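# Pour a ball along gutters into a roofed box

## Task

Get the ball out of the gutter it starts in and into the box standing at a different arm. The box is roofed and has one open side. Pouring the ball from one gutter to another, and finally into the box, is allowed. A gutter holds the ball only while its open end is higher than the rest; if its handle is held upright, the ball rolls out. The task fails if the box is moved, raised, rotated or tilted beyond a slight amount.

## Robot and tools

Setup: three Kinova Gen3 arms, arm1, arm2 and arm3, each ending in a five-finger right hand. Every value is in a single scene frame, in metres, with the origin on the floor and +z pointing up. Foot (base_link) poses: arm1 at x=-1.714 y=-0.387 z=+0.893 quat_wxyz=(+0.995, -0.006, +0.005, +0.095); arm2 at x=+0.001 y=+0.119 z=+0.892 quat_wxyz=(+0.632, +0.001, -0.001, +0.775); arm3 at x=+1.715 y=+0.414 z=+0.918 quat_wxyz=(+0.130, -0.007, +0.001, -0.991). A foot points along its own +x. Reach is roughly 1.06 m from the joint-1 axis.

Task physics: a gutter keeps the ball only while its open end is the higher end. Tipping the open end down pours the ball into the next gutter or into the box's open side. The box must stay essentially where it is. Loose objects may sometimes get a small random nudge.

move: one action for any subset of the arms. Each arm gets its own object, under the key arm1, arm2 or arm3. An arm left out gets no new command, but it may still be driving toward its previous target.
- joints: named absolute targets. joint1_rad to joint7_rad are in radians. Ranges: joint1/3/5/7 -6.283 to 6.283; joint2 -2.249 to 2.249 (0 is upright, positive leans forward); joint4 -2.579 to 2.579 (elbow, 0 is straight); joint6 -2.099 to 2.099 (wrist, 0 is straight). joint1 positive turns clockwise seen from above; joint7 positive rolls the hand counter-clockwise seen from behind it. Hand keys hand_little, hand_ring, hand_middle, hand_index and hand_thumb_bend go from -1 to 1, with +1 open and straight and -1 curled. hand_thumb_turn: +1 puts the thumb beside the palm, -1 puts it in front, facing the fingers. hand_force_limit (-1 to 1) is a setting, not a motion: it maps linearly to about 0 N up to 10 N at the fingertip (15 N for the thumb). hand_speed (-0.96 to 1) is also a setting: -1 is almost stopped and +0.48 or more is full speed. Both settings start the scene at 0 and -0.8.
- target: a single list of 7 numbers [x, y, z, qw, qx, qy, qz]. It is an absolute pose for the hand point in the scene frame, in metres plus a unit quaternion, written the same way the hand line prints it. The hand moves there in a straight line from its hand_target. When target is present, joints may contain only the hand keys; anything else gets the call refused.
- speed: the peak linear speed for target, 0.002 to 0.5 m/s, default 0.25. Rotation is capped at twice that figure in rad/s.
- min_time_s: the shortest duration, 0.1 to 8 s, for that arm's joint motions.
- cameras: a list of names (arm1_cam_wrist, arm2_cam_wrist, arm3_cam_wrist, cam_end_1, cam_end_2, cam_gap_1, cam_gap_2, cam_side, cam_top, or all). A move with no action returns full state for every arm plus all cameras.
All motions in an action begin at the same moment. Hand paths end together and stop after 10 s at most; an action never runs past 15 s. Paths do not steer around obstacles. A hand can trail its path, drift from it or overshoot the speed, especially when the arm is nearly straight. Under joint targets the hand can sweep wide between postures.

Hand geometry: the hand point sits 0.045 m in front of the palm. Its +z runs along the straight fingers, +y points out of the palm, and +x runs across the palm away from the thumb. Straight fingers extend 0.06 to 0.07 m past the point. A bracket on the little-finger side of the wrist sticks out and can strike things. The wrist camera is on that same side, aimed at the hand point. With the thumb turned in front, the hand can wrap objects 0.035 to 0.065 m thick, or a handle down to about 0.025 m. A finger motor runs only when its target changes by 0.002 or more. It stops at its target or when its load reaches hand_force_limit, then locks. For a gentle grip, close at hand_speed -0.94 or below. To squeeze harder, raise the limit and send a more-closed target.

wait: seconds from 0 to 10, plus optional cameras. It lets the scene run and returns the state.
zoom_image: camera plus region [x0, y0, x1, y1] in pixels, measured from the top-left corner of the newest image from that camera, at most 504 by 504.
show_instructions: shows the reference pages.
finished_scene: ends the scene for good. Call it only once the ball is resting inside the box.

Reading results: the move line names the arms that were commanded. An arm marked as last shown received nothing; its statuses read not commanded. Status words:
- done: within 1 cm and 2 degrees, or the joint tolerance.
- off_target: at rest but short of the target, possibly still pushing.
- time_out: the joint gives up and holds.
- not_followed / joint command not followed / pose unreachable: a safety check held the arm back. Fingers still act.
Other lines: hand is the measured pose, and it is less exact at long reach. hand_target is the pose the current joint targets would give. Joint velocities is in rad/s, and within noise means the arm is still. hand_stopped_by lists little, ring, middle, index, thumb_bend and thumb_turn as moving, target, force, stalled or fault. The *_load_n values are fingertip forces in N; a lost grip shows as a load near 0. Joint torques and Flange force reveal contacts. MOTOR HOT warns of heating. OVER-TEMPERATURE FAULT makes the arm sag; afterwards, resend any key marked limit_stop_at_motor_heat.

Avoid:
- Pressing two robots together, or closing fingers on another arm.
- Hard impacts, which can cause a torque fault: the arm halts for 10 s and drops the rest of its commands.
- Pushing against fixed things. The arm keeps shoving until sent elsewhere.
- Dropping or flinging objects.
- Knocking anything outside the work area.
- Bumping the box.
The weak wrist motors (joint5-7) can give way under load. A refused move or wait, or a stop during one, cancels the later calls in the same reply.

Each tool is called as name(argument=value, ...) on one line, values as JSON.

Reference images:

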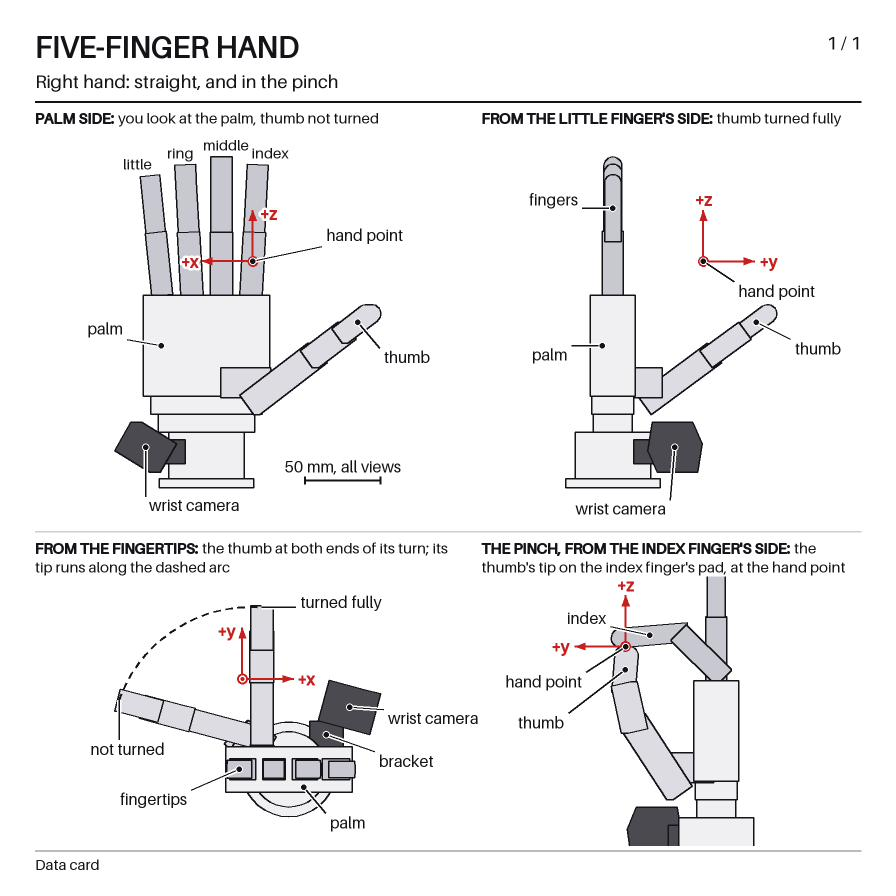

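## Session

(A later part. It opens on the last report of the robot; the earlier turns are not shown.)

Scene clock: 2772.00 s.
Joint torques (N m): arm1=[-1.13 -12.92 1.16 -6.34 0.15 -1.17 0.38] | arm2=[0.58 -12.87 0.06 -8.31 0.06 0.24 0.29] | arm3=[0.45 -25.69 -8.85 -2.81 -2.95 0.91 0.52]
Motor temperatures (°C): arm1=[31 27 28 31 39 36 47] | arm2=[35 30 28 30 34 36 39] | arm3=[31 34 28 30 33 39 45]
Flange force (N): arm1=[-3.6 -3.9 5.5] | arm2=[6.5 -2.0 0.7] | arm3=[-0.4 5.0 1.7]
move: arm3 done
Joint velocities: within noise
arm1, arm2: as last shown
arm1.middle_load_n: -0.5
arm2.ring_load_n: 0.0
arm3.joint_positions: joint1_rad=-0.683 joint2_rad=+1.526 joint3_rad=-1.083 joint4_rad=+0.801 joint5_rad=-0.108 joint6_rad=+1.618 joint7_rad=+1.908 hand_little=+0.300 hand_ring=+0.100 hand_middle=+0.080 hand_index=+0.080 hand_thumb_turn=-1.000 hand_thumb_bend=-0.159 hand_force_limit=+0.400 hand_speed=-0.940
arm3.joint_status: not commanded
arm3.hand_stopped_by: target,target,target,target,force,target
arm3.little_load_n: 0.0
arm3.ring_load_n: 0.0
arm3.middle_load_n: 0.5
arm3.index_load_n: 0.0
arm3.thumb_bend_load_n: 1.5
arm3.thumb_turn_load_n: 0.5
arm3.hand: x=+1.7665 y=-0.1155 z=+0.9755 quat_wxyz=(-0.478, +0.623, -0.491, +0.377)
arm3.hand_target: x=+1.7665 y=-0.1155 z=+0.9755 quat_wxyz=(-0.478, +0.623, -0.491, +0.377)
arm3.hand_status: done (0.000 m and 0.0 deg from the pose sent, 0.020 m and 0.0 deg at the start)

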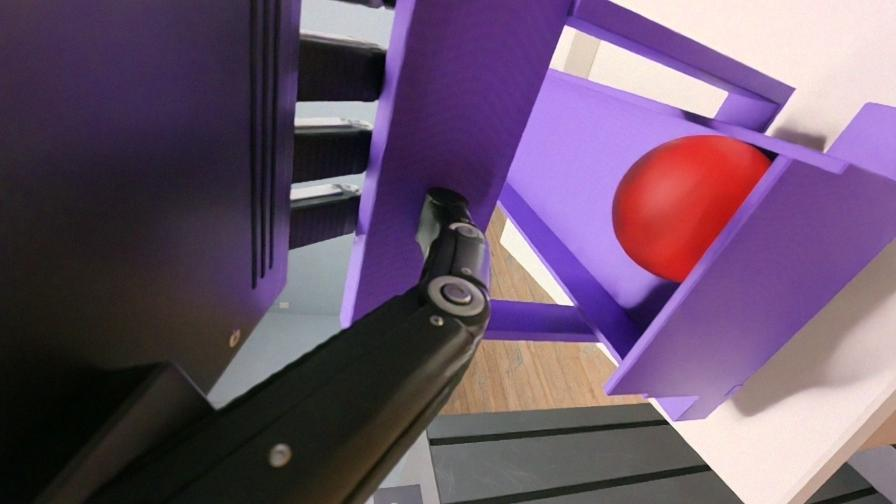

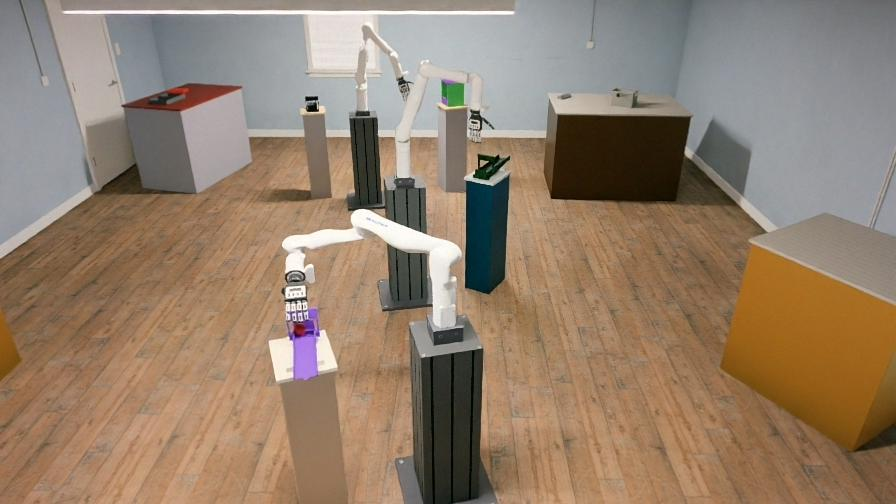

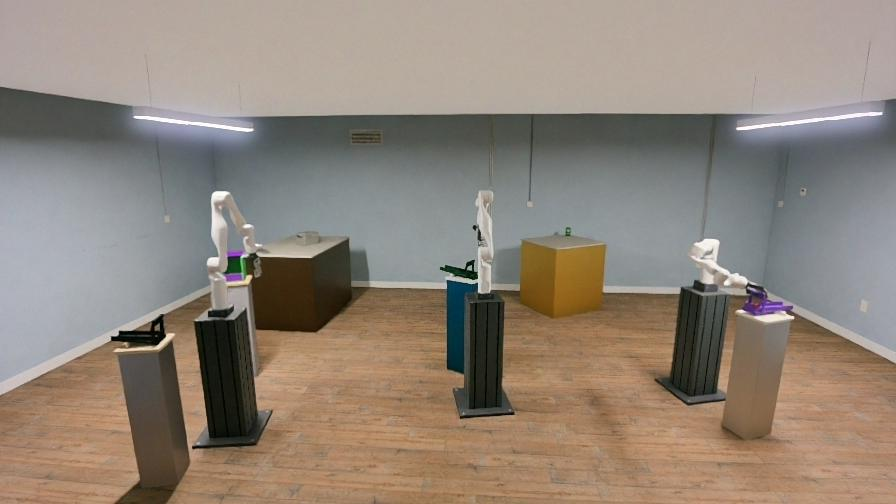

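move(arm3={"target": [1.7665, -0.1155, 0.9575, 0.478, -0.6232, 0.4913, -0.3769], "speed": 0.03})

move(arm3={"joints": {"hand_speed": -0.85, "hand_index": 0.4, "hand_middle": 0.4, "hand_ring": 0.4, "hand_little": 0.5, "hand_thumb_bend": 0.1}}, cameras=["arm3_cam_wrist", "cam_end_2", "cam_side"])

zoom_image(camera="cam_side", region=[730, 260, 810, 330])

zoom_image(camera="cam_end_2", region=[250, 240, 350, 390])

Scene clock: 2832.10 s.
Joint torques (N m): arm1=[-1.18 -12.94 1.09 -6.32 0.15 -1.16 0.36] | arm2=[0.66 -12.87 0.07 -8.22 0.09 0.25 0.3] | arm3=[-3.92 -14.3 -0.38 0.34 3.38 -1.15 0.82]
Motor temperatures (°C): arm1=[31 27 28 31 39 36 47] | arm2=[35 30 28 30 34 36 39] | arm3=[30 34 28 30 34 39 45]
Flange force (N): arm1=[-3.7 -4.1 5.5] | arm2=[6.4 -1.7 0.5] | arm3=[1.3 -16.8 -12.5]
move: arm3 done
Joint velocities: within noise
arm1, arm2: as last shown
arm1.middle_load_n: 0.0
arm3.joint_positions: joint1_rad=-0.690 joint2_rad=+1.554 joint3_rad=-1.075 joint4_rad=+0.783 joint5_rad=-0.097 joint6_rad=+1.618 joint7_rad=+1.929 hand_little=+0.300 hand_ring=+0.100 hand_middle=+0.081 hand_index=+0.081 hand_thumb_turn=-1.000 hand_thumb_bend=-0.159 hand_force_limit=+0.400 hand_speed=-0.940
arm3.joint_status: not commanded
arm3.hand_stopped_by: target,target,target,target,force,target
arm3.little_load_n: 0.0
arm3.ring_load_n: 2.0
arm3.middle_load_n: 9.0
arm3.index_load_n: 9.5
arm3.thumb_bend_load_n: 0.0
arm3.thumb_turn_load_n: 0.0
arm3.hand: x=+1.7665 y=-0.1155 z=+0.9575 quat_wxyz=(-0.478, +0.623, -0.491, +0.377)
arm3.hand_target: x=+1.7665 y=-0.1155 z=+0.9575 quat_wxyz=(-0.478, +0.623, -0.491, +0.377)
arm3.hand_status: done (0.000 m and 0.0 deg from the pose sent, 0.018 m and 0.0 deg at the start)
pictures: none

Scene clock: 2833.80 s.
Joint torques (N m): arm1=[-1.13 -12.92 1.11 -6.27 0.13 -1.15 0.4] | arm2=[0.64 -12.91 0.09 -8.26 0.06 0.21 0.28] | arm3=[0.49 -25.02 -8.13 -2.62 -2.47 0.82 0.53]
Motor temperatures (°C): arm1=[31 27 28 31 39 36 47] | arm2=[35 30 28 30 34 36 39] | arm3=[30 34 28 30 34 39 45]
Flange force (N): arm1=[-3.8 -3.7 5.5] | arm2=[6.3 -1.8 0.5] | arm3=[-0.2 3.4 1.3]
move: arm3 done
Joint velocities: within noise
arm1, arm2: as last shown
arm3.joint_positions: joint1_rad=-0.690 joint2_rad=+1.554 joint3_rad=-1.075 joint4_rad=+0.783 joint5_rad=-0.097 joint6_rad=+1.618 joint7_rad=+1.929 hand_little=+0.500 hand_ring=+0.400 hand_middle=+0.400 hand_index=+0.400 hand_thumb_turn=-1.000 hand_thumb_bend=+0.100 hand_force_limit=+0.400 hand_speed=-0.850
arm3.joint_status: all done
arm3.hand_stopped_by: target,target,target,target,target,target
arm3.little_load_n: 0.0
arm3.ring_load_n: 0.0
arm3.middle_load_n: 0.0
arm3.index_load_n: 0.0
arm3.thumb_bend_load_n: 0.0
arm3.thumb_turn_load_n: 0.0
arm3.hand: x=+1.7665 y=-0.1155 z=+0.9575 quat_wxyz=(-0.478, +0.623, -0.491, +0.377)
arm3.hand_target: x=+1.7665 y=-0.1155 z=+0.9575 quat_wxyz=(-0.478, +0.623, -0.491, +0.377)
arm3.hand_status: not commanded

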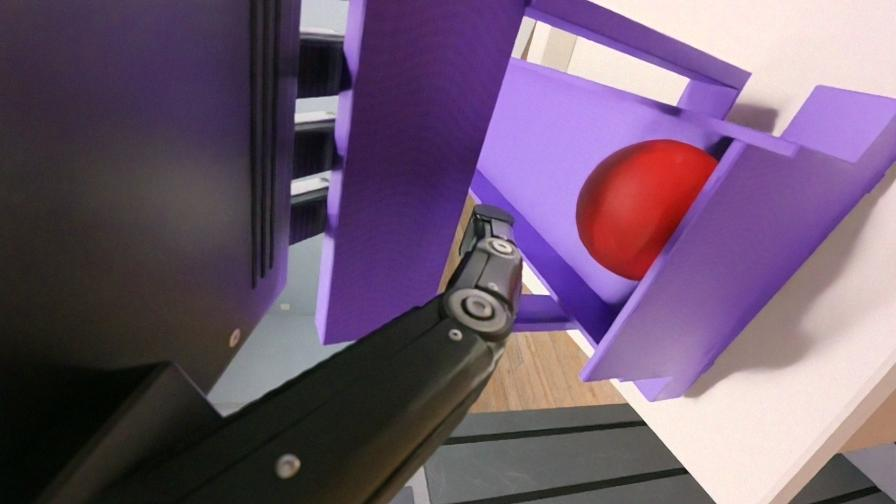

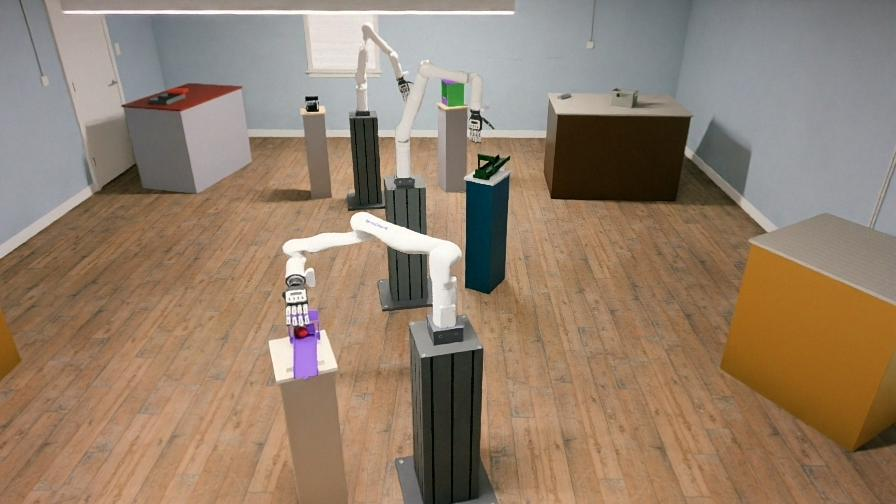

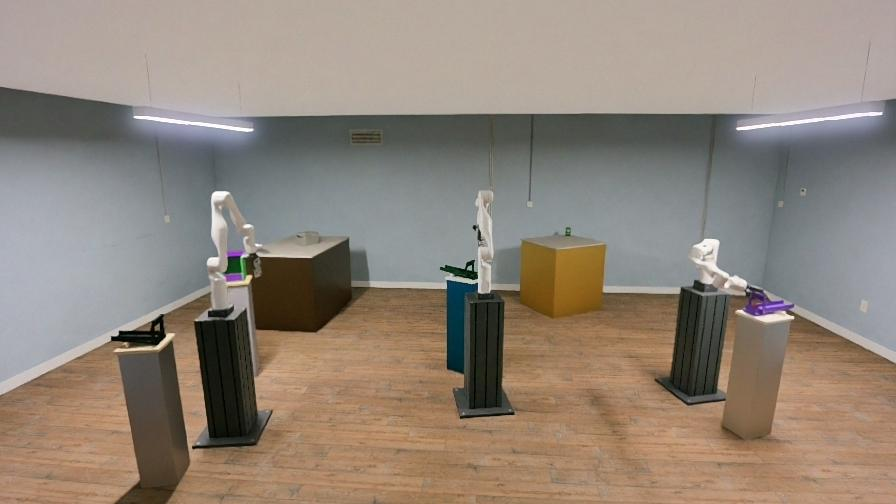

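Scaled by 6.300 from the camera's image (finer frame: 1280x720).

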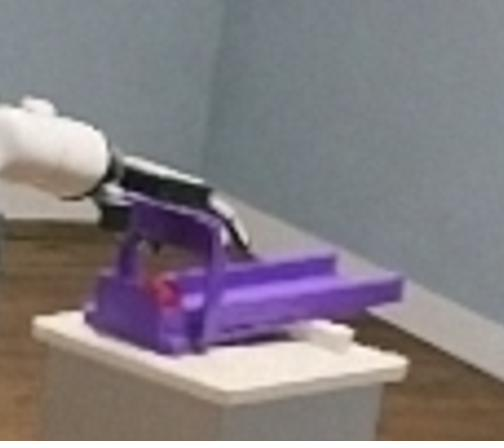

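Scaled by 3.360 from the camera's image (finer frame: 1280x720).

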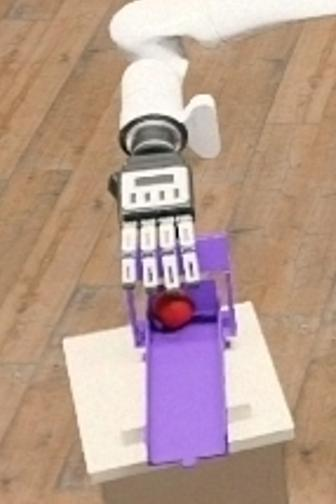

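move(arm3={"target": [1.7665, -0.1155, 0.9525, 0.478, -0.6232, 0.4913, -0.3769], "speed": 0.03})

move(arm3={"joints": {"hand_speed": -0.9, "hand_force_limit": -0.3, "hand_index": 0.1, "hand_middle": 0.1, "hand_ring": 0.1, "hand_little": 0.2, "hand_thumb_bend": -0.4}})

move(arm3={"target": [1.7665, -0.1155, 0.9585, 0.478, -0.6232, 0.4913, -0.3769], "speed": 0.03}, cameras=["arm3_cam_wrist", "cam_end_2"])

zoom_image(camera="cam_end_2", region=[250, 240, 350, 390])

Scene clock: 2900.20 s.
Joint torques (N m): arm1=[-1.11 -12.9 1.11 -6.3 0.16 -1.17 0.39] | arm2=[0.68 -13.01 0.1 -8.23 0.08 0.21 0.28] | arm3=[0.59 -21.34 -4.61 -2.8 -0.02 -0.21 0.48]
Motor temperatures (°C): arm1=[31 27 28 31 39 36 47] | arm2=[35 30 28 30 34 36 39] | arm3=[30 34 28 30 34 39 44]
Flange force (N): arm1=[-3.7 -3.8 5.4] | arm2=[6.0 -1.5 0.5] | arm3=[-1.0 -5.5 -0.4]
move: arm3 done
Joint velocities: within noise
arm1: as last shown
arm2.joint_positions: joint1_rad=+0.092 joint2_rad=+0.380 joint3_rad=+0.000 joint4_rad=+1.424 joint5_rad=+0.000 joint6_rad=+1.337 joint7_rad=-2.170 hand_little=+1.000 hand_ring=+1.000 hand_middle=+1.000 hand_index=+1.000 hand_thumb_turn=+1.000 hand_thumb_bend=+1.000 hand_force_limit=+0.000 hand_speed=-0.800
arm2.joint_status: not commanded
arm2.hand_stopped_by: target,target,target,target,target,target
arm2.little_load_n: 0.0
arm2.ring_load_n: 0.0
arm2.middle_load_n: 0.0
arm2.index_load_n: 0.0
arm2.thumb_bend_load_n: 0.0
arm2.thumb_turn_load_n: 0.0
arm2.hand: x=-0.0638 y=+0.6355 z=+1.1740 quat_wxyz=(-0.001, +0.515, -0.857, -0.002)
arm2.hand_target: x=-0.0638 y=+0.6355 z=+1.1740 quat_wxyz=(-0.001, +0.515, -0.857, -0.002)
arm2.hand_status: not commanded
arm3.joint_positions: joint1_rad=-0.692 joint2_rad=+1.562 joint3_rad=-1.073 joint4_rad=+0.777 joint5_rad=-0.094 joint6_rad=+1.619 joint7_rad=+1.935 hand_little=+0.500 hand_ring=+0.400 hand_middle=+0.400 hand_index=+0.400 hand_thumb_turn=-1.000 hand_thumb_bend=+0.100 hand_force_limit=+0.400 hand_speed=-0.850
arm3.joint_status: not commanded
arm3.hand_stopped_by: target,target,target,target,target,target
arm3.little_load_n: 0.0
arm3.ring_load_n: 0.5
arm3.middle_load_n: 0.0
arm3.index_load_n: 0.0
arm3.thumb_bend_load_n: 0.0
arm3.thumb_turn_load_n: 0.0
arm3.hand: x=+1.7665 y=-0.1155 z=+0.9525 quat_wxyz=(-0.478, +0.623, -0.491, +0.377)
arm3.hand_target: x=+1.7665 y=-0.1155 z=+0.9525 quat_wxyz=(-0.478, +0.623, -0.491, +0.377)
arm3.hand_status: done (0.000 m and 0.0 deg from the pose sent, 0.005 m and 0.0 deg at the start)
pictures: none

Scene clock: 2902.43 s.
Joint torques (N m): arm1=[-1.14 -12.94 1.04 -6.28 0.16 -1.17 0.38] | arm2=[0.68 -12.9 0.12 -8.35 0.07 0.21 0.31] | arm3=[2 -20.96 -3.65 -3.52 0.56 -0.35 0.44]
Motor temperatures (°C): arm1=[31 27 28 31 39 36 47] | arm2=[35 30 28 30 34 36 39] | arm3=[30 34 28 30 34 39 44]
Flange force (N): arm1=[-3.8 -3.8 5.5] | arm2=[6.7 -1.8 0.7] | arm3=[-0.8 -7.6 1.7]
move: arm3 off_target
Joint velocities: within noise
arm1.joint_positions: joint1_rad=-1.300 joint2_rad=+0.200 joint3_rad=+0.000 joint4_rad=+2.182 joint5_rad=+0.000 joint6_rad=+0.427 joint7_rad=-1.571 hand_little=+1.000 hand_ring=+1.000 hand_middle=+1.000 hand_index=+1.000 hand_thumb_turn=+1.000 hand_thumb_bend=+1.000 hand_force_limit=+0.000 hand_speed=-0.800
arm1.joint_status: not commanded
arm1.hand_stopped_by: target,target,target,target,target,target
arm1.little_load_n: 0.0
arm1.ring_load_n: 0.0
arm1.middle_load_n: 0.0
arm1.index_load_n: 0.0
arm1.thumb_bend_load_n: 0.0
arm1.thumb_turn_load_n: 0.0
arm1.hand: x=-1.7128 y=+0.0512 z=+1.0622 quat_wxyz=(-0.114, +0.669, -0.726, -0.111)
arm1.hand_target: x=-1.7128 y=+0.0512 z=+1.0622 quat_wxyz=(-0.114, +0.669, -0.726, -0.111)
arm1.hand_status: not commanded
arm2: as last shown
arm2.ring_load_n: -0.5
arm3.joint_positions: joint1_rad=-0.692 joint2_rad=+1.562 joint3_rad=-1.073 joint4_rad=+0.777 joint5_rad=-0.094 joint6_rad=+1.619 joint7_rad=+1.935 hand_little=+0.200 hand_ring=+0.100 hand_middle=+0.100 hand_index=+0.100 hand_thumb_turn=-1.000 hand_thumb_bend=-0.164 hand_force_limit=-0.300 hand_speed=-0.900
arm3.joint_status: hand_thumb_bend off_target (ended at -0.164, target -0.400); the others done
arm3.hand_stopped_by: target,target,target,target,force,target
arm3.little_load_n: 0.0
arm3.ring_load_n: 1.5
arm3.middle_load_n: 0.5
arm3.index_load_n: 0.0
arm3.thumb_bend_load_n: 6.0
arm3.thumb_turn_load_n: 0.5
arm3.hand: x=+1.7665 y=-0.1155 z=+0.9525 quat_wxyz=(-0.478, +0.623, -0.491, +0.377)
arm3.hand_target: x=+1.7665 y=-0.1155 z=+0.9525 quat_wxyz=(-0.478, +0.623, -0.491, +0.377)
arm3.hand_status: not commanded
pictures: none

Scene clock: 2903.40 s.
Joint torques (N m): arm1=[-1.11 -12.97 1.03 -6.32 0.15 -1.21 0.39] | arm2=[0.69 -12.92 0.11 -8.2 0.12 0.2 0.31] | arm3=[0.47 -25.49 -8.67 -2.55 -2.87 1.08 0.49]
Motor temperatures (°C): arm1=[31 27 28 31 39 36 47] | arm2=[35 30 28 30 34 36 39] | arm3=[30 34 28 30 34 39 44]
Flange force (N): arm1=[-3.8 -3.7 5.5] | arm2=[6.2 -1.5 0.3] | arm3=[-0.3 4.7 1.8]
move: arm3 done
Joint velocities: within noise
arm1, arm2: as last shown
arm2.ring_load_n: 0.0
arm3.joint_positions: joint1_rad=-0.690 joint2_rad=+1.553 joint3_rad=-1.076 joint4_rad=+0.784 joint5_rad=-0.098 joint6_rad=+1.618 joint7_rad=+1.928 hand_little=+0.200 hand_ring=+0.100 hand_middle=+0.100 hand_index=+0.100 hand_thumb_turn=-1.000 hand_thumb_bend=-0.165 hand_force_limit=-0.300 hand_speed=-0.900
arm3.joint_status: not commanded
arm3.hand_stopped_by: target,target,target,target,force,target
arm3.little_load_n: 0.0
arm3.ring_load_n: 0.0
arm3.middle_load_n: 0.0
arm3.index_load_n: 0.0
arm3.thumb_bend_load_n: 2.0
arm3.thumb_turn_load_n: 0.5
arm3.hand: x=+1.7665 y=-0.1155 z=+0.9585 quat_wxyz=(-0.478, +0.623, -0.491, +0.377)
arm3.hand_target: x=+1.7665 y=-0.1155 z=+0.9585 quat_wxyz=(-0.478, +0.623, -0.491, +0.377)
arm3.hand_status: done (0.000 m and 0.0 deg from the pose sent, 0.006 m and 0.0 deg at the start)

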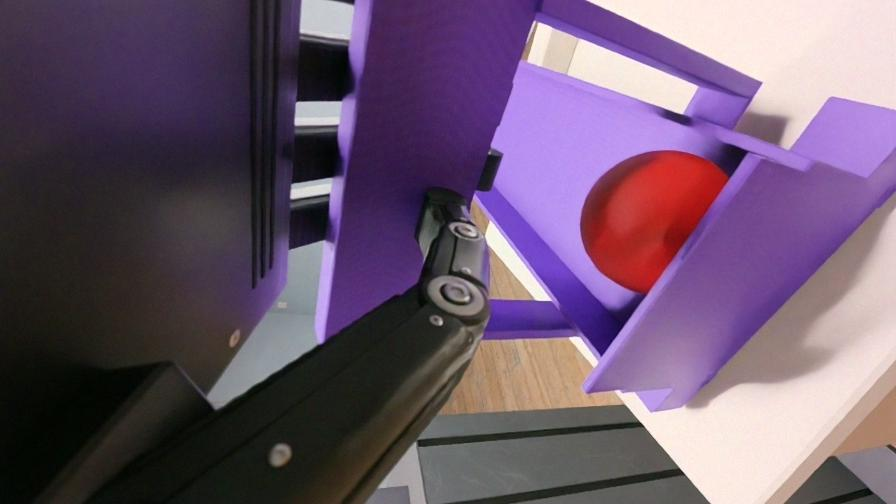

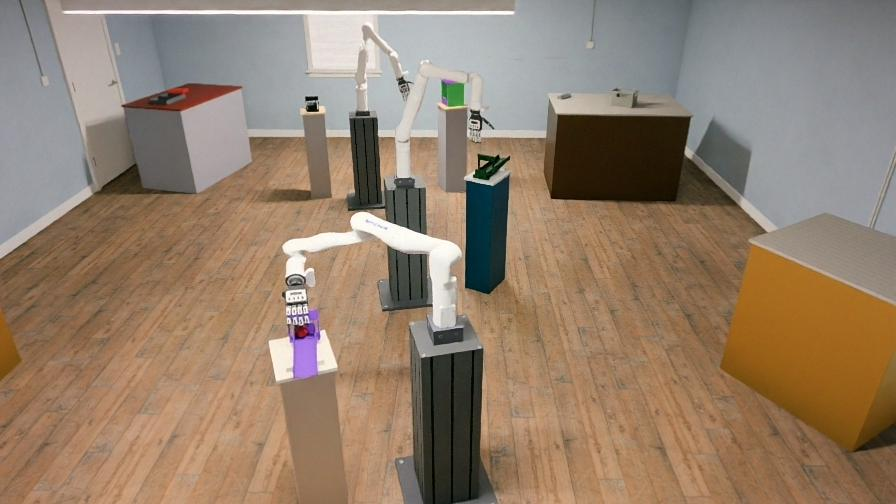

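Scaled by 3.360 from the camera's image (finer frame: 1280x720).

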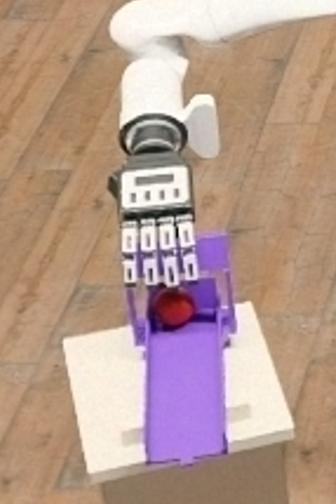

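move(arm3={"target": [1.7687, -0.1039, 0.9585, 0.4433, -0.5779, 0.5437, -0.417], "speed": 0.04})

move(arm3={"target": [1.7687, -0.1039, 0.9535, 0.4433, -0.5779, 0.5437, -0.417], "speed": 0.03}, cameras=["arm3_cam_wrist", "cam_end_2"])

move(arm3={"joints": {"hand_speed": -0.85, "hand_index": 1.0, "hand_middle": 1.0, "hand_ring": 1.0, "hand_little": 1.0, "hand_thumb_bend": 0.2}}, cameras=["arm3_cam_wrist", "cam_end_2"])

zoom_image(camera="cam_end_2", region=[250, 240, 350, 390])

Scene clock: 2926.13 s.
Joint torques (N m): arm1=[-1.13 -12.92 1.06 -6.35 0.15 -1.15 0.37] | arm2=[0.7 -12.94 0.11 -8.24 0.12 0.24 0.25] | arm3=[0.34 -23.3 -9.94 -1.96 -2.68 0.95 0.49]
Motor temperatures (°C): arm1=[31 27 28 31 39 36 47] | arm2=[35 30 28 30 34 36 39] | arm3=[30 35 28 30 34 39 44]
Flange force (N): arm1=[-3.6 -3.8 5.5] | arm2=[6.2 -1.7 0.5] | arm3=[-0.2 4.7 1.4]
move: arm3 done
Joint velocities: within noise
arm1, arm2: as last shown
arm1.thumb_bend_load_n: -0.5
arm1.thumb_turn_load_n: -0.5
arm3.joint_positions: joint1_rad=-0.525 joint2_rad=+1.505 joint3_rad=-1.084 joint4_rad=+1.100 joint5_rad=-0.131 joint6_rad=+1.315 joint7_rad=+1.926 hand_little=+0.200 hand_ring=+0.100 hand_middle=+0.100 hand_index=+0.100 hand_thumb_turn=-1.000 hand_thumb_bend=-0.165 hand_force_limit=-0.300 hand_speed=-0.900
arm3.joint_status: not commanded
arm3.hand_stopped_by: target,target,target,target,force,target
arm3.little_load_n: 0.0
arm3.ring_load_n: 0.0
arm3.middle_load_n: 0.0
arm3.index_load_n: 0.0
arm3.thumb_bend_load_n: 1.5
arm3.thumb_turn_load_n: 0.0
arm3.hand: x=+1.7687 y=-0.1039 z=+0.9585 quat_wxyz=(-0.443, +0.578, -0.544, +0.417)
arm3.hand_target: x=+1.7687 y=-0.1039 z=+0.9585 quat_wxyz=(-0.443, +0.578, -0.544, +0.417)
arm3.hand_status: done (0.000 m and 0.0 deg from the pose sent, 0.012 m and 10.0 deg at the start)
pictures: none

Scene clock: 2927.10 s.
Joint torques (N m): arm1=[-1.13 -12.91 1.09 -6.31 0.17 -1.17 0.36] | arm2=[0.68 -12.93 0.07 -8.25 0.09 0.28 0.33] | arm3=[-2.65 -17.25 -5.05 -0.27 0.21 -0.42 0.62]
Motor temperatures (°C): arm1=[31 27 28 31 39 36 47] | arm2=[35 30 28 30 34 36 39] | arm3=[30 35 28 30 34 39 44]
Flange force (N): arm1=[-3.7 -4.0 5.4] | arm2=[6.4 -1.6 0.7] | arm3=[-0.1 -7.7 -7.8]
move: arm3 done
Joint velocities: within noise
arm1, arm2: as last shown
arm1.thumb_bend_load_n: 0.0
arm1.thumb_turn_load_n: 0.0
arm3.joint_positions: joint1_rad=-0.526 joint2_rad=+1.514 joint3_rad=-1.081 joint4_rad=+1.096 joint5_rad=-0.128 joint6_rad=+1.314 joint7_rad=+1.931 hand_little=+0.200 hand_ring=+0.100 hand_middle=+0.100 hand_index=+0.100 hand_thumb_turn=-1.000 hand_thumb_bend=-0.165 hand_force_limit=-0.300 hand_speed=-0.900
arm3.joint_status: not commanded
arm3.hand_stopped_by: target,target,target,target,force,target
arm3.little_load_n: 0.0
arm3.ring_load_n: 1.0
arm3.middle_load_n: 0.5
arm3.index_load_n: 1.0
arm3.thumb_bend_load_n: -0.5
arm3.thumb_turn_load_n: 0.5
arm3.hand: x=+1.7687 y=-0.1039 z=+0.9535 quat_wxyz=(-0.443, +0.578, -0.544, +0.417)
arm3.hand_target: x=+1.7687 y=-0.1039 z=+0.9535 quat_wxyz=(-0.443, +0.578, -0.544, +0.417)
arm3.hand_status: done (0.000 m and 0.0 deg from the pose sent, 0.005 m and 0.0 deg at the start)

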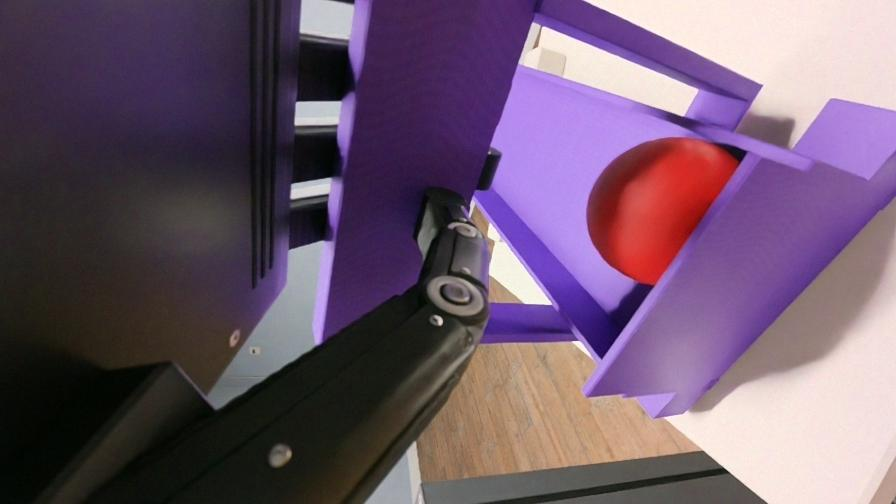

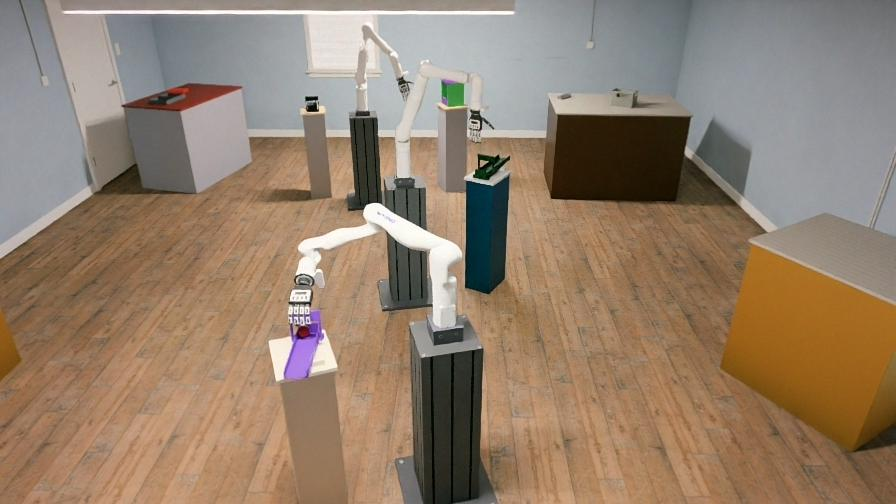

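Scene clock: 2929.73 s.
Joint torques (N m): arm1=[-1.15 -12.96 1.06 -6.32 0.11 -1.19 0.41] | arm2=[0.64 -12.91 0.07 -8.24 0.14 0.2 0.29] | arm3=[0.46 -22.96 -9.49 -1.99 -2.42 0.86 0.55]
Motor temperatures (°C): arm1=[31 27 28 31 39 36 47] | arm2=[35 30 28 30 34 36 39] | arm3=[30 35 28 30 34 39 44]
Flange force (N): arm1=[-3.7 -3.7 5.5] | arm2=[6.2 -1.7 0.4] | arm3=[-0.3 3.6 1.4]
move: arm3 done
Joint velocities: within noise
arm1, arm2: as last shown
arm3.joint_positions: joint1_rad=-0.526 joint2_rad=+1.514 joint3_rad=-1.081 joint4_rad=+1.096 joint5_rad=-0.128 joint6_rad=+1.314 joint7_rad=+1.931 hand_little=+1.000 hand_ring=+1.000 hand_middle=+1.000 hand_index=+1.000 hand_thumb_turn=-1.000 hand_thumb_bend=+0.200 hand_force_limit=-0.300 hand_speed=-0.850
arm3.joint_status: all done
arm3.hand_stopped_by: target,target,target,target,target,target
arm3.little_load_n: 0.0
arm3.ring_load_n: -0.5
arm3.middle_load_n: 0.0
arm3.index_load_n: 0.0
arm3.thumb_bend_load_n: 0.0
arm3.thumb_turn_load_n: 0.0
arm3.hand: x=+1.7687 y=-0.1039 z=+0.9535 quat_wxyz=(-0.443, +0.578, -0.544, +0.417)
arm3.hand_target: x=+1.7687 y=-0.1039 z=+0.9535 quat_wxyz=(-0.443, +0.578, -0.544, +0.417)
arm3.hand_status: not commanded

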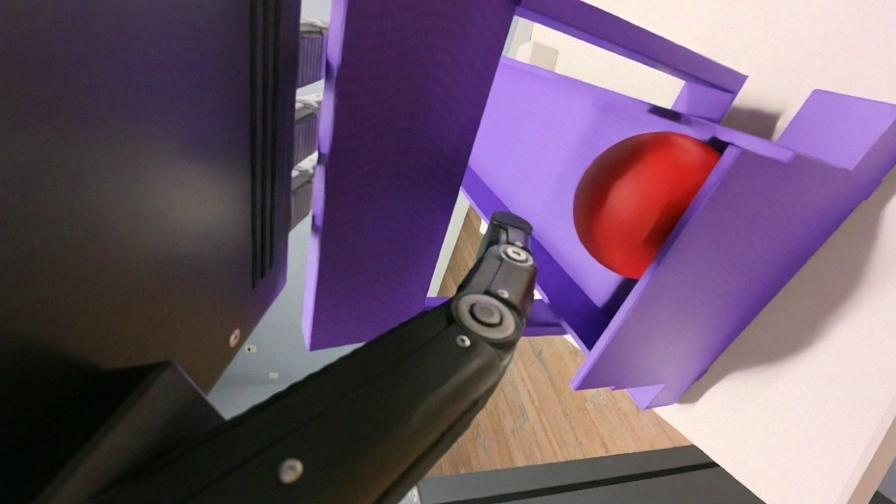

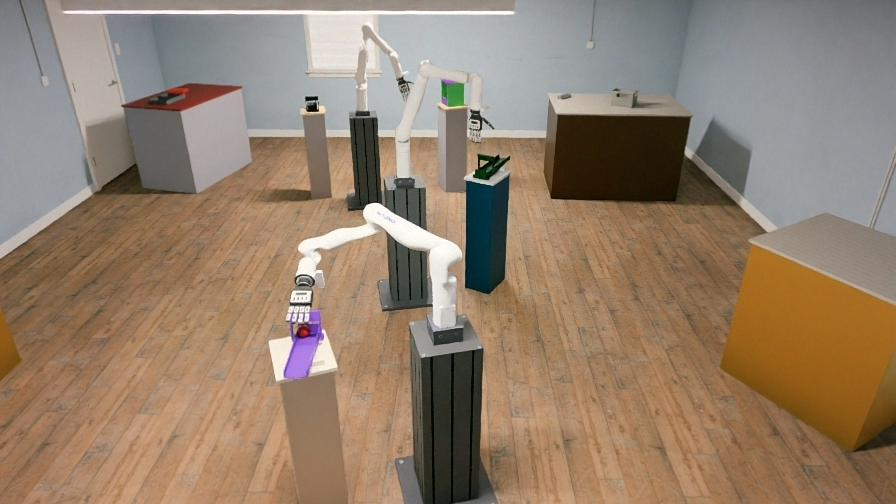

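Scaled by 3.360 from the camera's image (finer frame: 1280x720).

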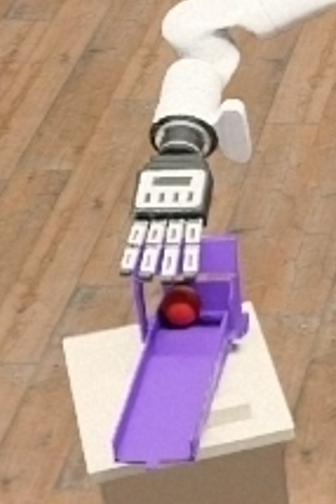

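move(arm3={"target": [1.7454, -0.1053, 1.0405, 0.4433, -0.5779, 0.5437, -0.417], "speed": 0.1, "joints": {"hand_thumb_bend": 0.25}})

move(arm3={"target": [1.7463, -0.1052, 1.0395, 0.558, -0.4682, 0.4404, -0.5249], "speed": 0.15}, cameras=["arm3_cam_wrist", "cam_end_2", "cam_side"])

zoom_image(camera="cam_side", region=[700, 230, 810, 330])

Scene clock: 3009.20 s.
Joint torques (N m): arm1=[-1.08 -12.91 1.1 -6.34 0.14 -1.16 0.37] | arm2=[0.67 -12.94 0.11 -8.34 0.09 0.27 0.31] | arm3=[0.38 -23.11 -9.37 -3.05 -2.54 0.62 0.52]
Motor temperatures (°C): arm1=[31 27 28 31 39 36 47] | arm2=[35 30 28 30 34 36 39] | arm3=[30 34 28 30 34 39 44]
Flange force (N): arm1=[-3.6 -3.7 5.5] | arm2=[6.6 -1.8 0.9] | arm3=[0.1 3.8 1.2]
move: arm3 done
Joint velocities: within noise
arm1, arm2: as last shown
arm3.joint_positions: joint1_rad=-0.491 joint2_rad=+1.383 joint3_rad=-1.123 joint4_rad=+1.086 joint5_rad=-0.179 joint6_rad=+1.402 joint7_rad=+1.835 hand_little=+1.000 hand_ring=+1.000 hand_middle=+1.000 hand_index=+1.000 hand_thumb_turn=-1.000 hand_thumb_bend=+0.250 hand_force_limit=-0.300 hand_speed=-0.850
arm3.joint_status: all done
arm3.hand_stopped_by: target,target,target,target,target,target
arm3.little_load_n: 0.0
arm3.ring_load_n: -0.5
arm3.middle_load_n: 0.0
arm3.index_load_n: 0.0
arm3.thumb_bend_load_n: 0.0
arm3.thumb_turn_load_n: 0.0
arm3.hand: x=+1.7454 y=-0.1053 z=+1.0405 quat_wxyz=(-0.443, +0.578, -0.544, +0.417)
arm3.hand_target: x=+1.7454 y=-0.1053 z=+1.0405 quat_wxyz=(-0.443, +0.578, -0.544, +0.417)
arm3.hand_status: done (0.000 m and 0.0 deg from the pose sent, 0.090 m and 0.0 deg at the start)
pictures: none

Scene clock: 3011.20 s.
Joint torques (N m): arm1=[-1.15 -12.98 1.05 -6.31 0.15 -1.16 0.36] | arm2=[0.67 -12.87 0.06 -8.38 0.11 0.21 0.28] | arm3=[0.47 -23.77 -9.03 -0.92 -2.58 0.8 0.51]
Motor temperatures (°C): arm1=[31 27 28 31 39 36 47] | arm2=[35 30 28 30 34 36 39] | arm3=[30 34 28 30 34 39 44]
Flange force (N): arm1=[-3.7 -4.0 5.6] | arm2=[6.8 -2.0 0.8] | arm3=[-1.3 3.5 0.0]
move: arm3 done
Joint velocities: within noise
arm1, arm2: as last shown
arm3.joint_positions: joint1_rad=-0.496 joint2_rad=+1.679 joint3_rad=-1.214 joint4_rad=+0.884 joint5_rad=-0.324 joint6_rad=+1.632 joint7_rad=+1.911 hand_little=+1.000 hand_ring=+1.000 hand_middle=+1.000 hand_index=+1.000 hand_thumb_turn=-1.000 hand_thumb_bend=+0.250 hand_force_limit=-0.300 hand_speed=-0.850
arm3.joint_status: not commanded
arm3.hand_stopped_by: target,target,target,target,target,target
arm3.little_load_n: 0.0
arm3.ring_load_n: -0.5
arm3.middle_load_n: 0.0
arm3.index_load_n: 0.0
arm3.thumb_bend_load_n: 0.0
arm3.thumb_turn_load_n: 0.0
arm3.hand: x=+1.7463 y=-0.1052 z=+1.0395 quat_wxyz=(-0.558, +0.468, -0.440, +0.525)
arm3.hand_target: x=+1.7463 y=-0.1052 z=+1.0395 quat_wxyz=(-0.558, +0.468, -0.440, +0.525)
arm3.hand_status: done (0.000 m and 0.0 deg from the pose sent, 0.001 m and 25.0 deg at the start)

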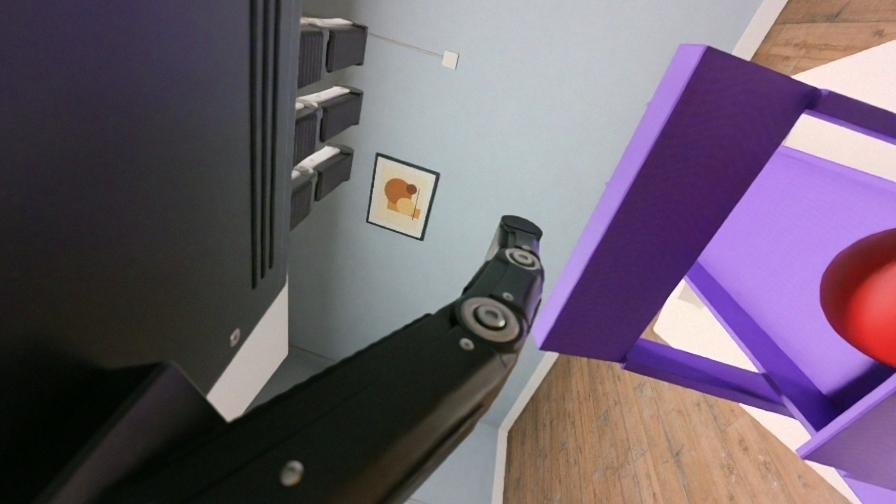

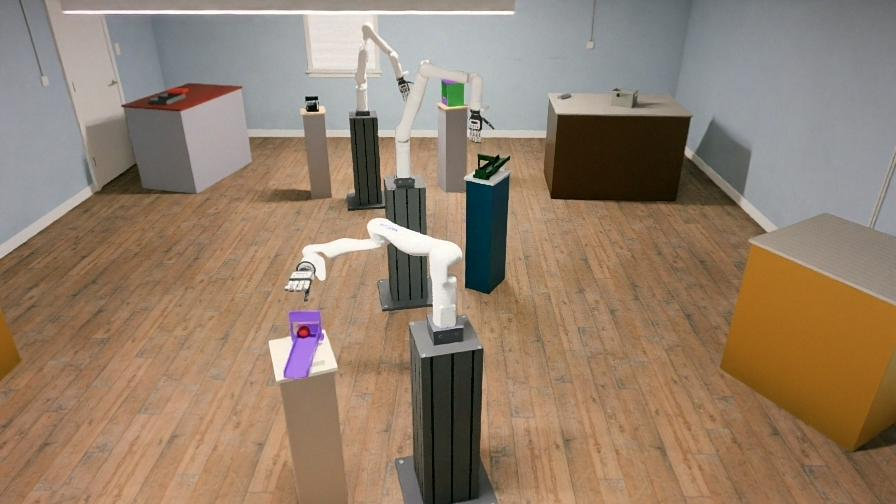

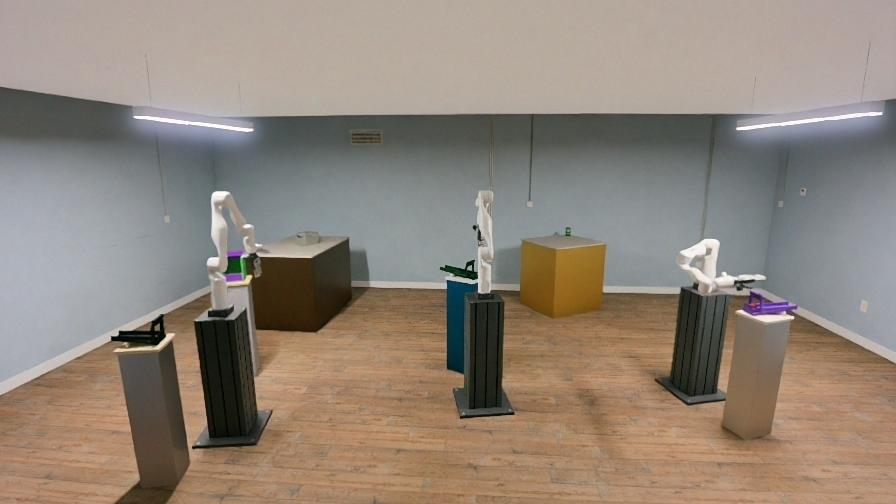

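Scaled by 4.582 from the camera's image (finer frame: 1280x720).

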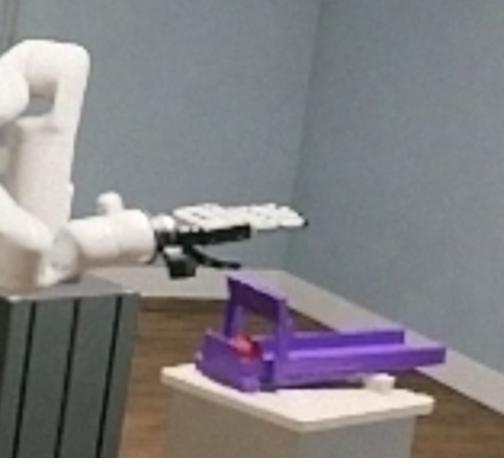

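move(arm3={"target": [1.7657, -0.104, 0.9519, 0.558, -0.4682, 0.4404, -0.5249], "speed": 0.06}, cameras=["arm3_cam_wrist", "cam_side"])

zoom_image(camera="arm3_cam_wrist", region=[280, 0, 780, 460])

zoom_image(camera="cam_side", region=[720, 250, 810, 330])

Scene clock: 3079.63 s.
Joint torques (N m): arm1=[-1.13 -12.97 1.1 -6.27 0.14 -1.16 0.4] | arm2=[0.62 -12.94 0.13 -8.24 0.09 0.27 0.33] | arm3=[0.44 -23.71 -8.26 -0.32 -2.47 1.04 0.5]
Motor temperatures (°C): arm1=[31 27 28 31 39 36 47] | arm2=[35 30 28 30 34 36 39] | arm3=[30 34 28 30 33 39 44]
Flange force (N): arm1=[-3.9 -3.7 5.6] | arm2=[6.3 -1.7 0.6] | arm3=[-2.0 3.1 0.3]
move: arm3 done
Joint velocities: within noise
arm1: as last shown
arm2.joint_positions: joint1_rad=+0.092 joint2_rad=+0.380 joint3_rad=+0.000 joint4_rad=+1.424 joint5_rad=+0.000 joint6_rad=+1.337 joint7_rad=-2.170 hand_little=+1.000 hand_ring=+1.000 hand_middle=+1.000 hand_index=+1.000 hand_thumb_turn=+1.000 hand_thumb_bend=+1.000 hand_force_limit=+0.000 hand_speed=-0.800
arm2.joint_status: not commanded
arm2.hand_stopped_by: target,target,target,target,target,target
arm2.little_load_n: 0.0
arm2.ring_load_n: 0.0
arm2.middle_load_n: 0.0
arm2.index_load_n: -0.5
arm2.thumb_bend_load_n: 0.0
arm2.thumb_turn_load_n: 0.0
arm2.hand: x=-0.0638 y=+0.6355 z=+1.1740 quat_wxyz=(-0.001, +0.515, -0.857, -0.002)
arm2.hand_target: x=-0.0638 y=+0.6355 z=+1.1740 quat_wxyz=(-0.001, +0.515, -0.857, -0.002)
arm2.hand_status: not commanded
arm3.joint_positions: joint1_rad=-0.563 joint2_rad=+1.818 joint3_rad=-1.178 joint4_rad=+0.768 joint5_rad=-0.271 joint6_rad=+1.666 joint7_rad=+2.012 hand_little=+1.000 hand_ring=+1.000 hand_middle=+1.000 hand_index=+1.000 hand_thumb_turn=-1.000 hand_thumb_bend=+0.250 hand_force_limit=-0.300 hand_speed=-0.850
arm3.joint_status: not commanded
arm3.hand_stopped_by: target,target,target,target,target,target
arm3.little_load_n: 0.0
arm3.ring_load_n: 0.0
arm3.middle_load_n: 0.0
arm3.index_load_n: 0.0
arm3.thumb_bend_load_n: 0.0
arm3.thumb_turn_load_n: 0.0
arm3.hand: x=+1.7657 y=-0.1040 z=+0.9519 quat_wxyz=(-0.558, +0.468, -0.440, +0.525)
arm3.hand_target: x=+1.7657 y=-0.1040 z=+0.9519 quat_wxyz=(-0.558, +0.468, -0.440, +0.525)
arm3.hand_status: done (0.000 m and 0.0 deg from the pose sent, 0.090 m and 0.0 deg at the start)

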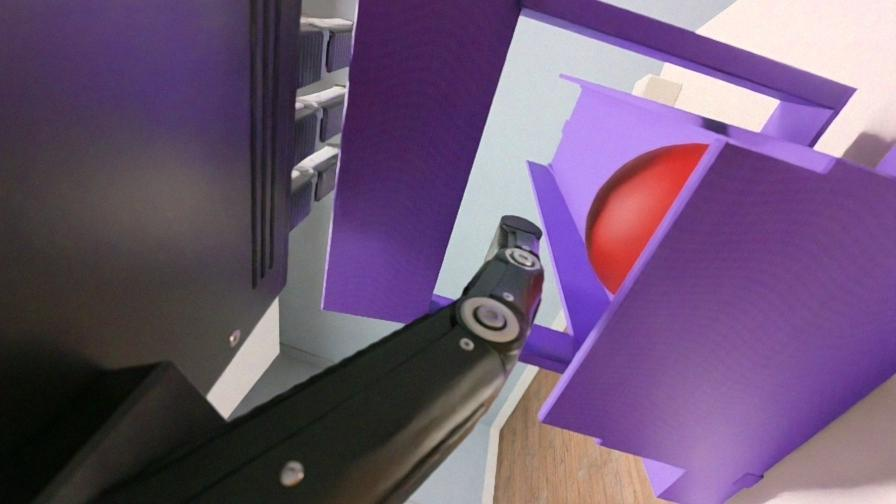

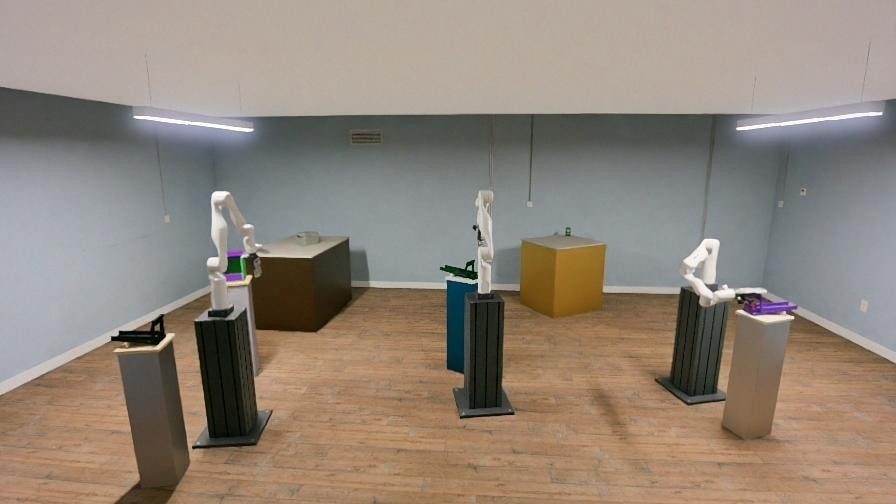

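Scaled by 1.008 from the camera's image (finer frame: 1280x720).

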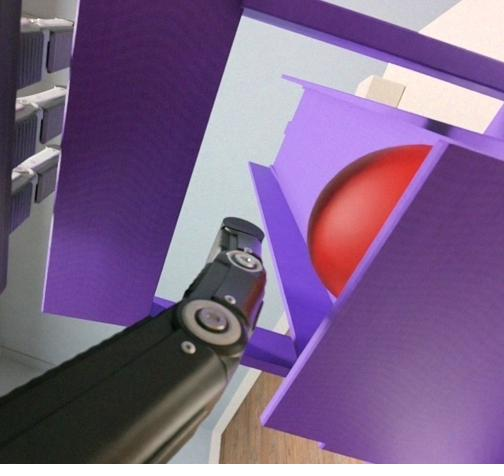

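Scaled by 5.600 from the camera's image (finer frame: 1280x720).

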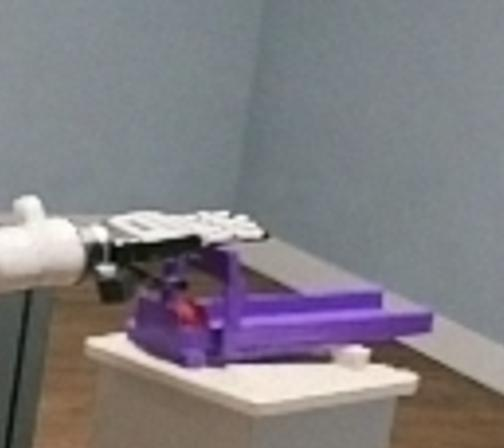

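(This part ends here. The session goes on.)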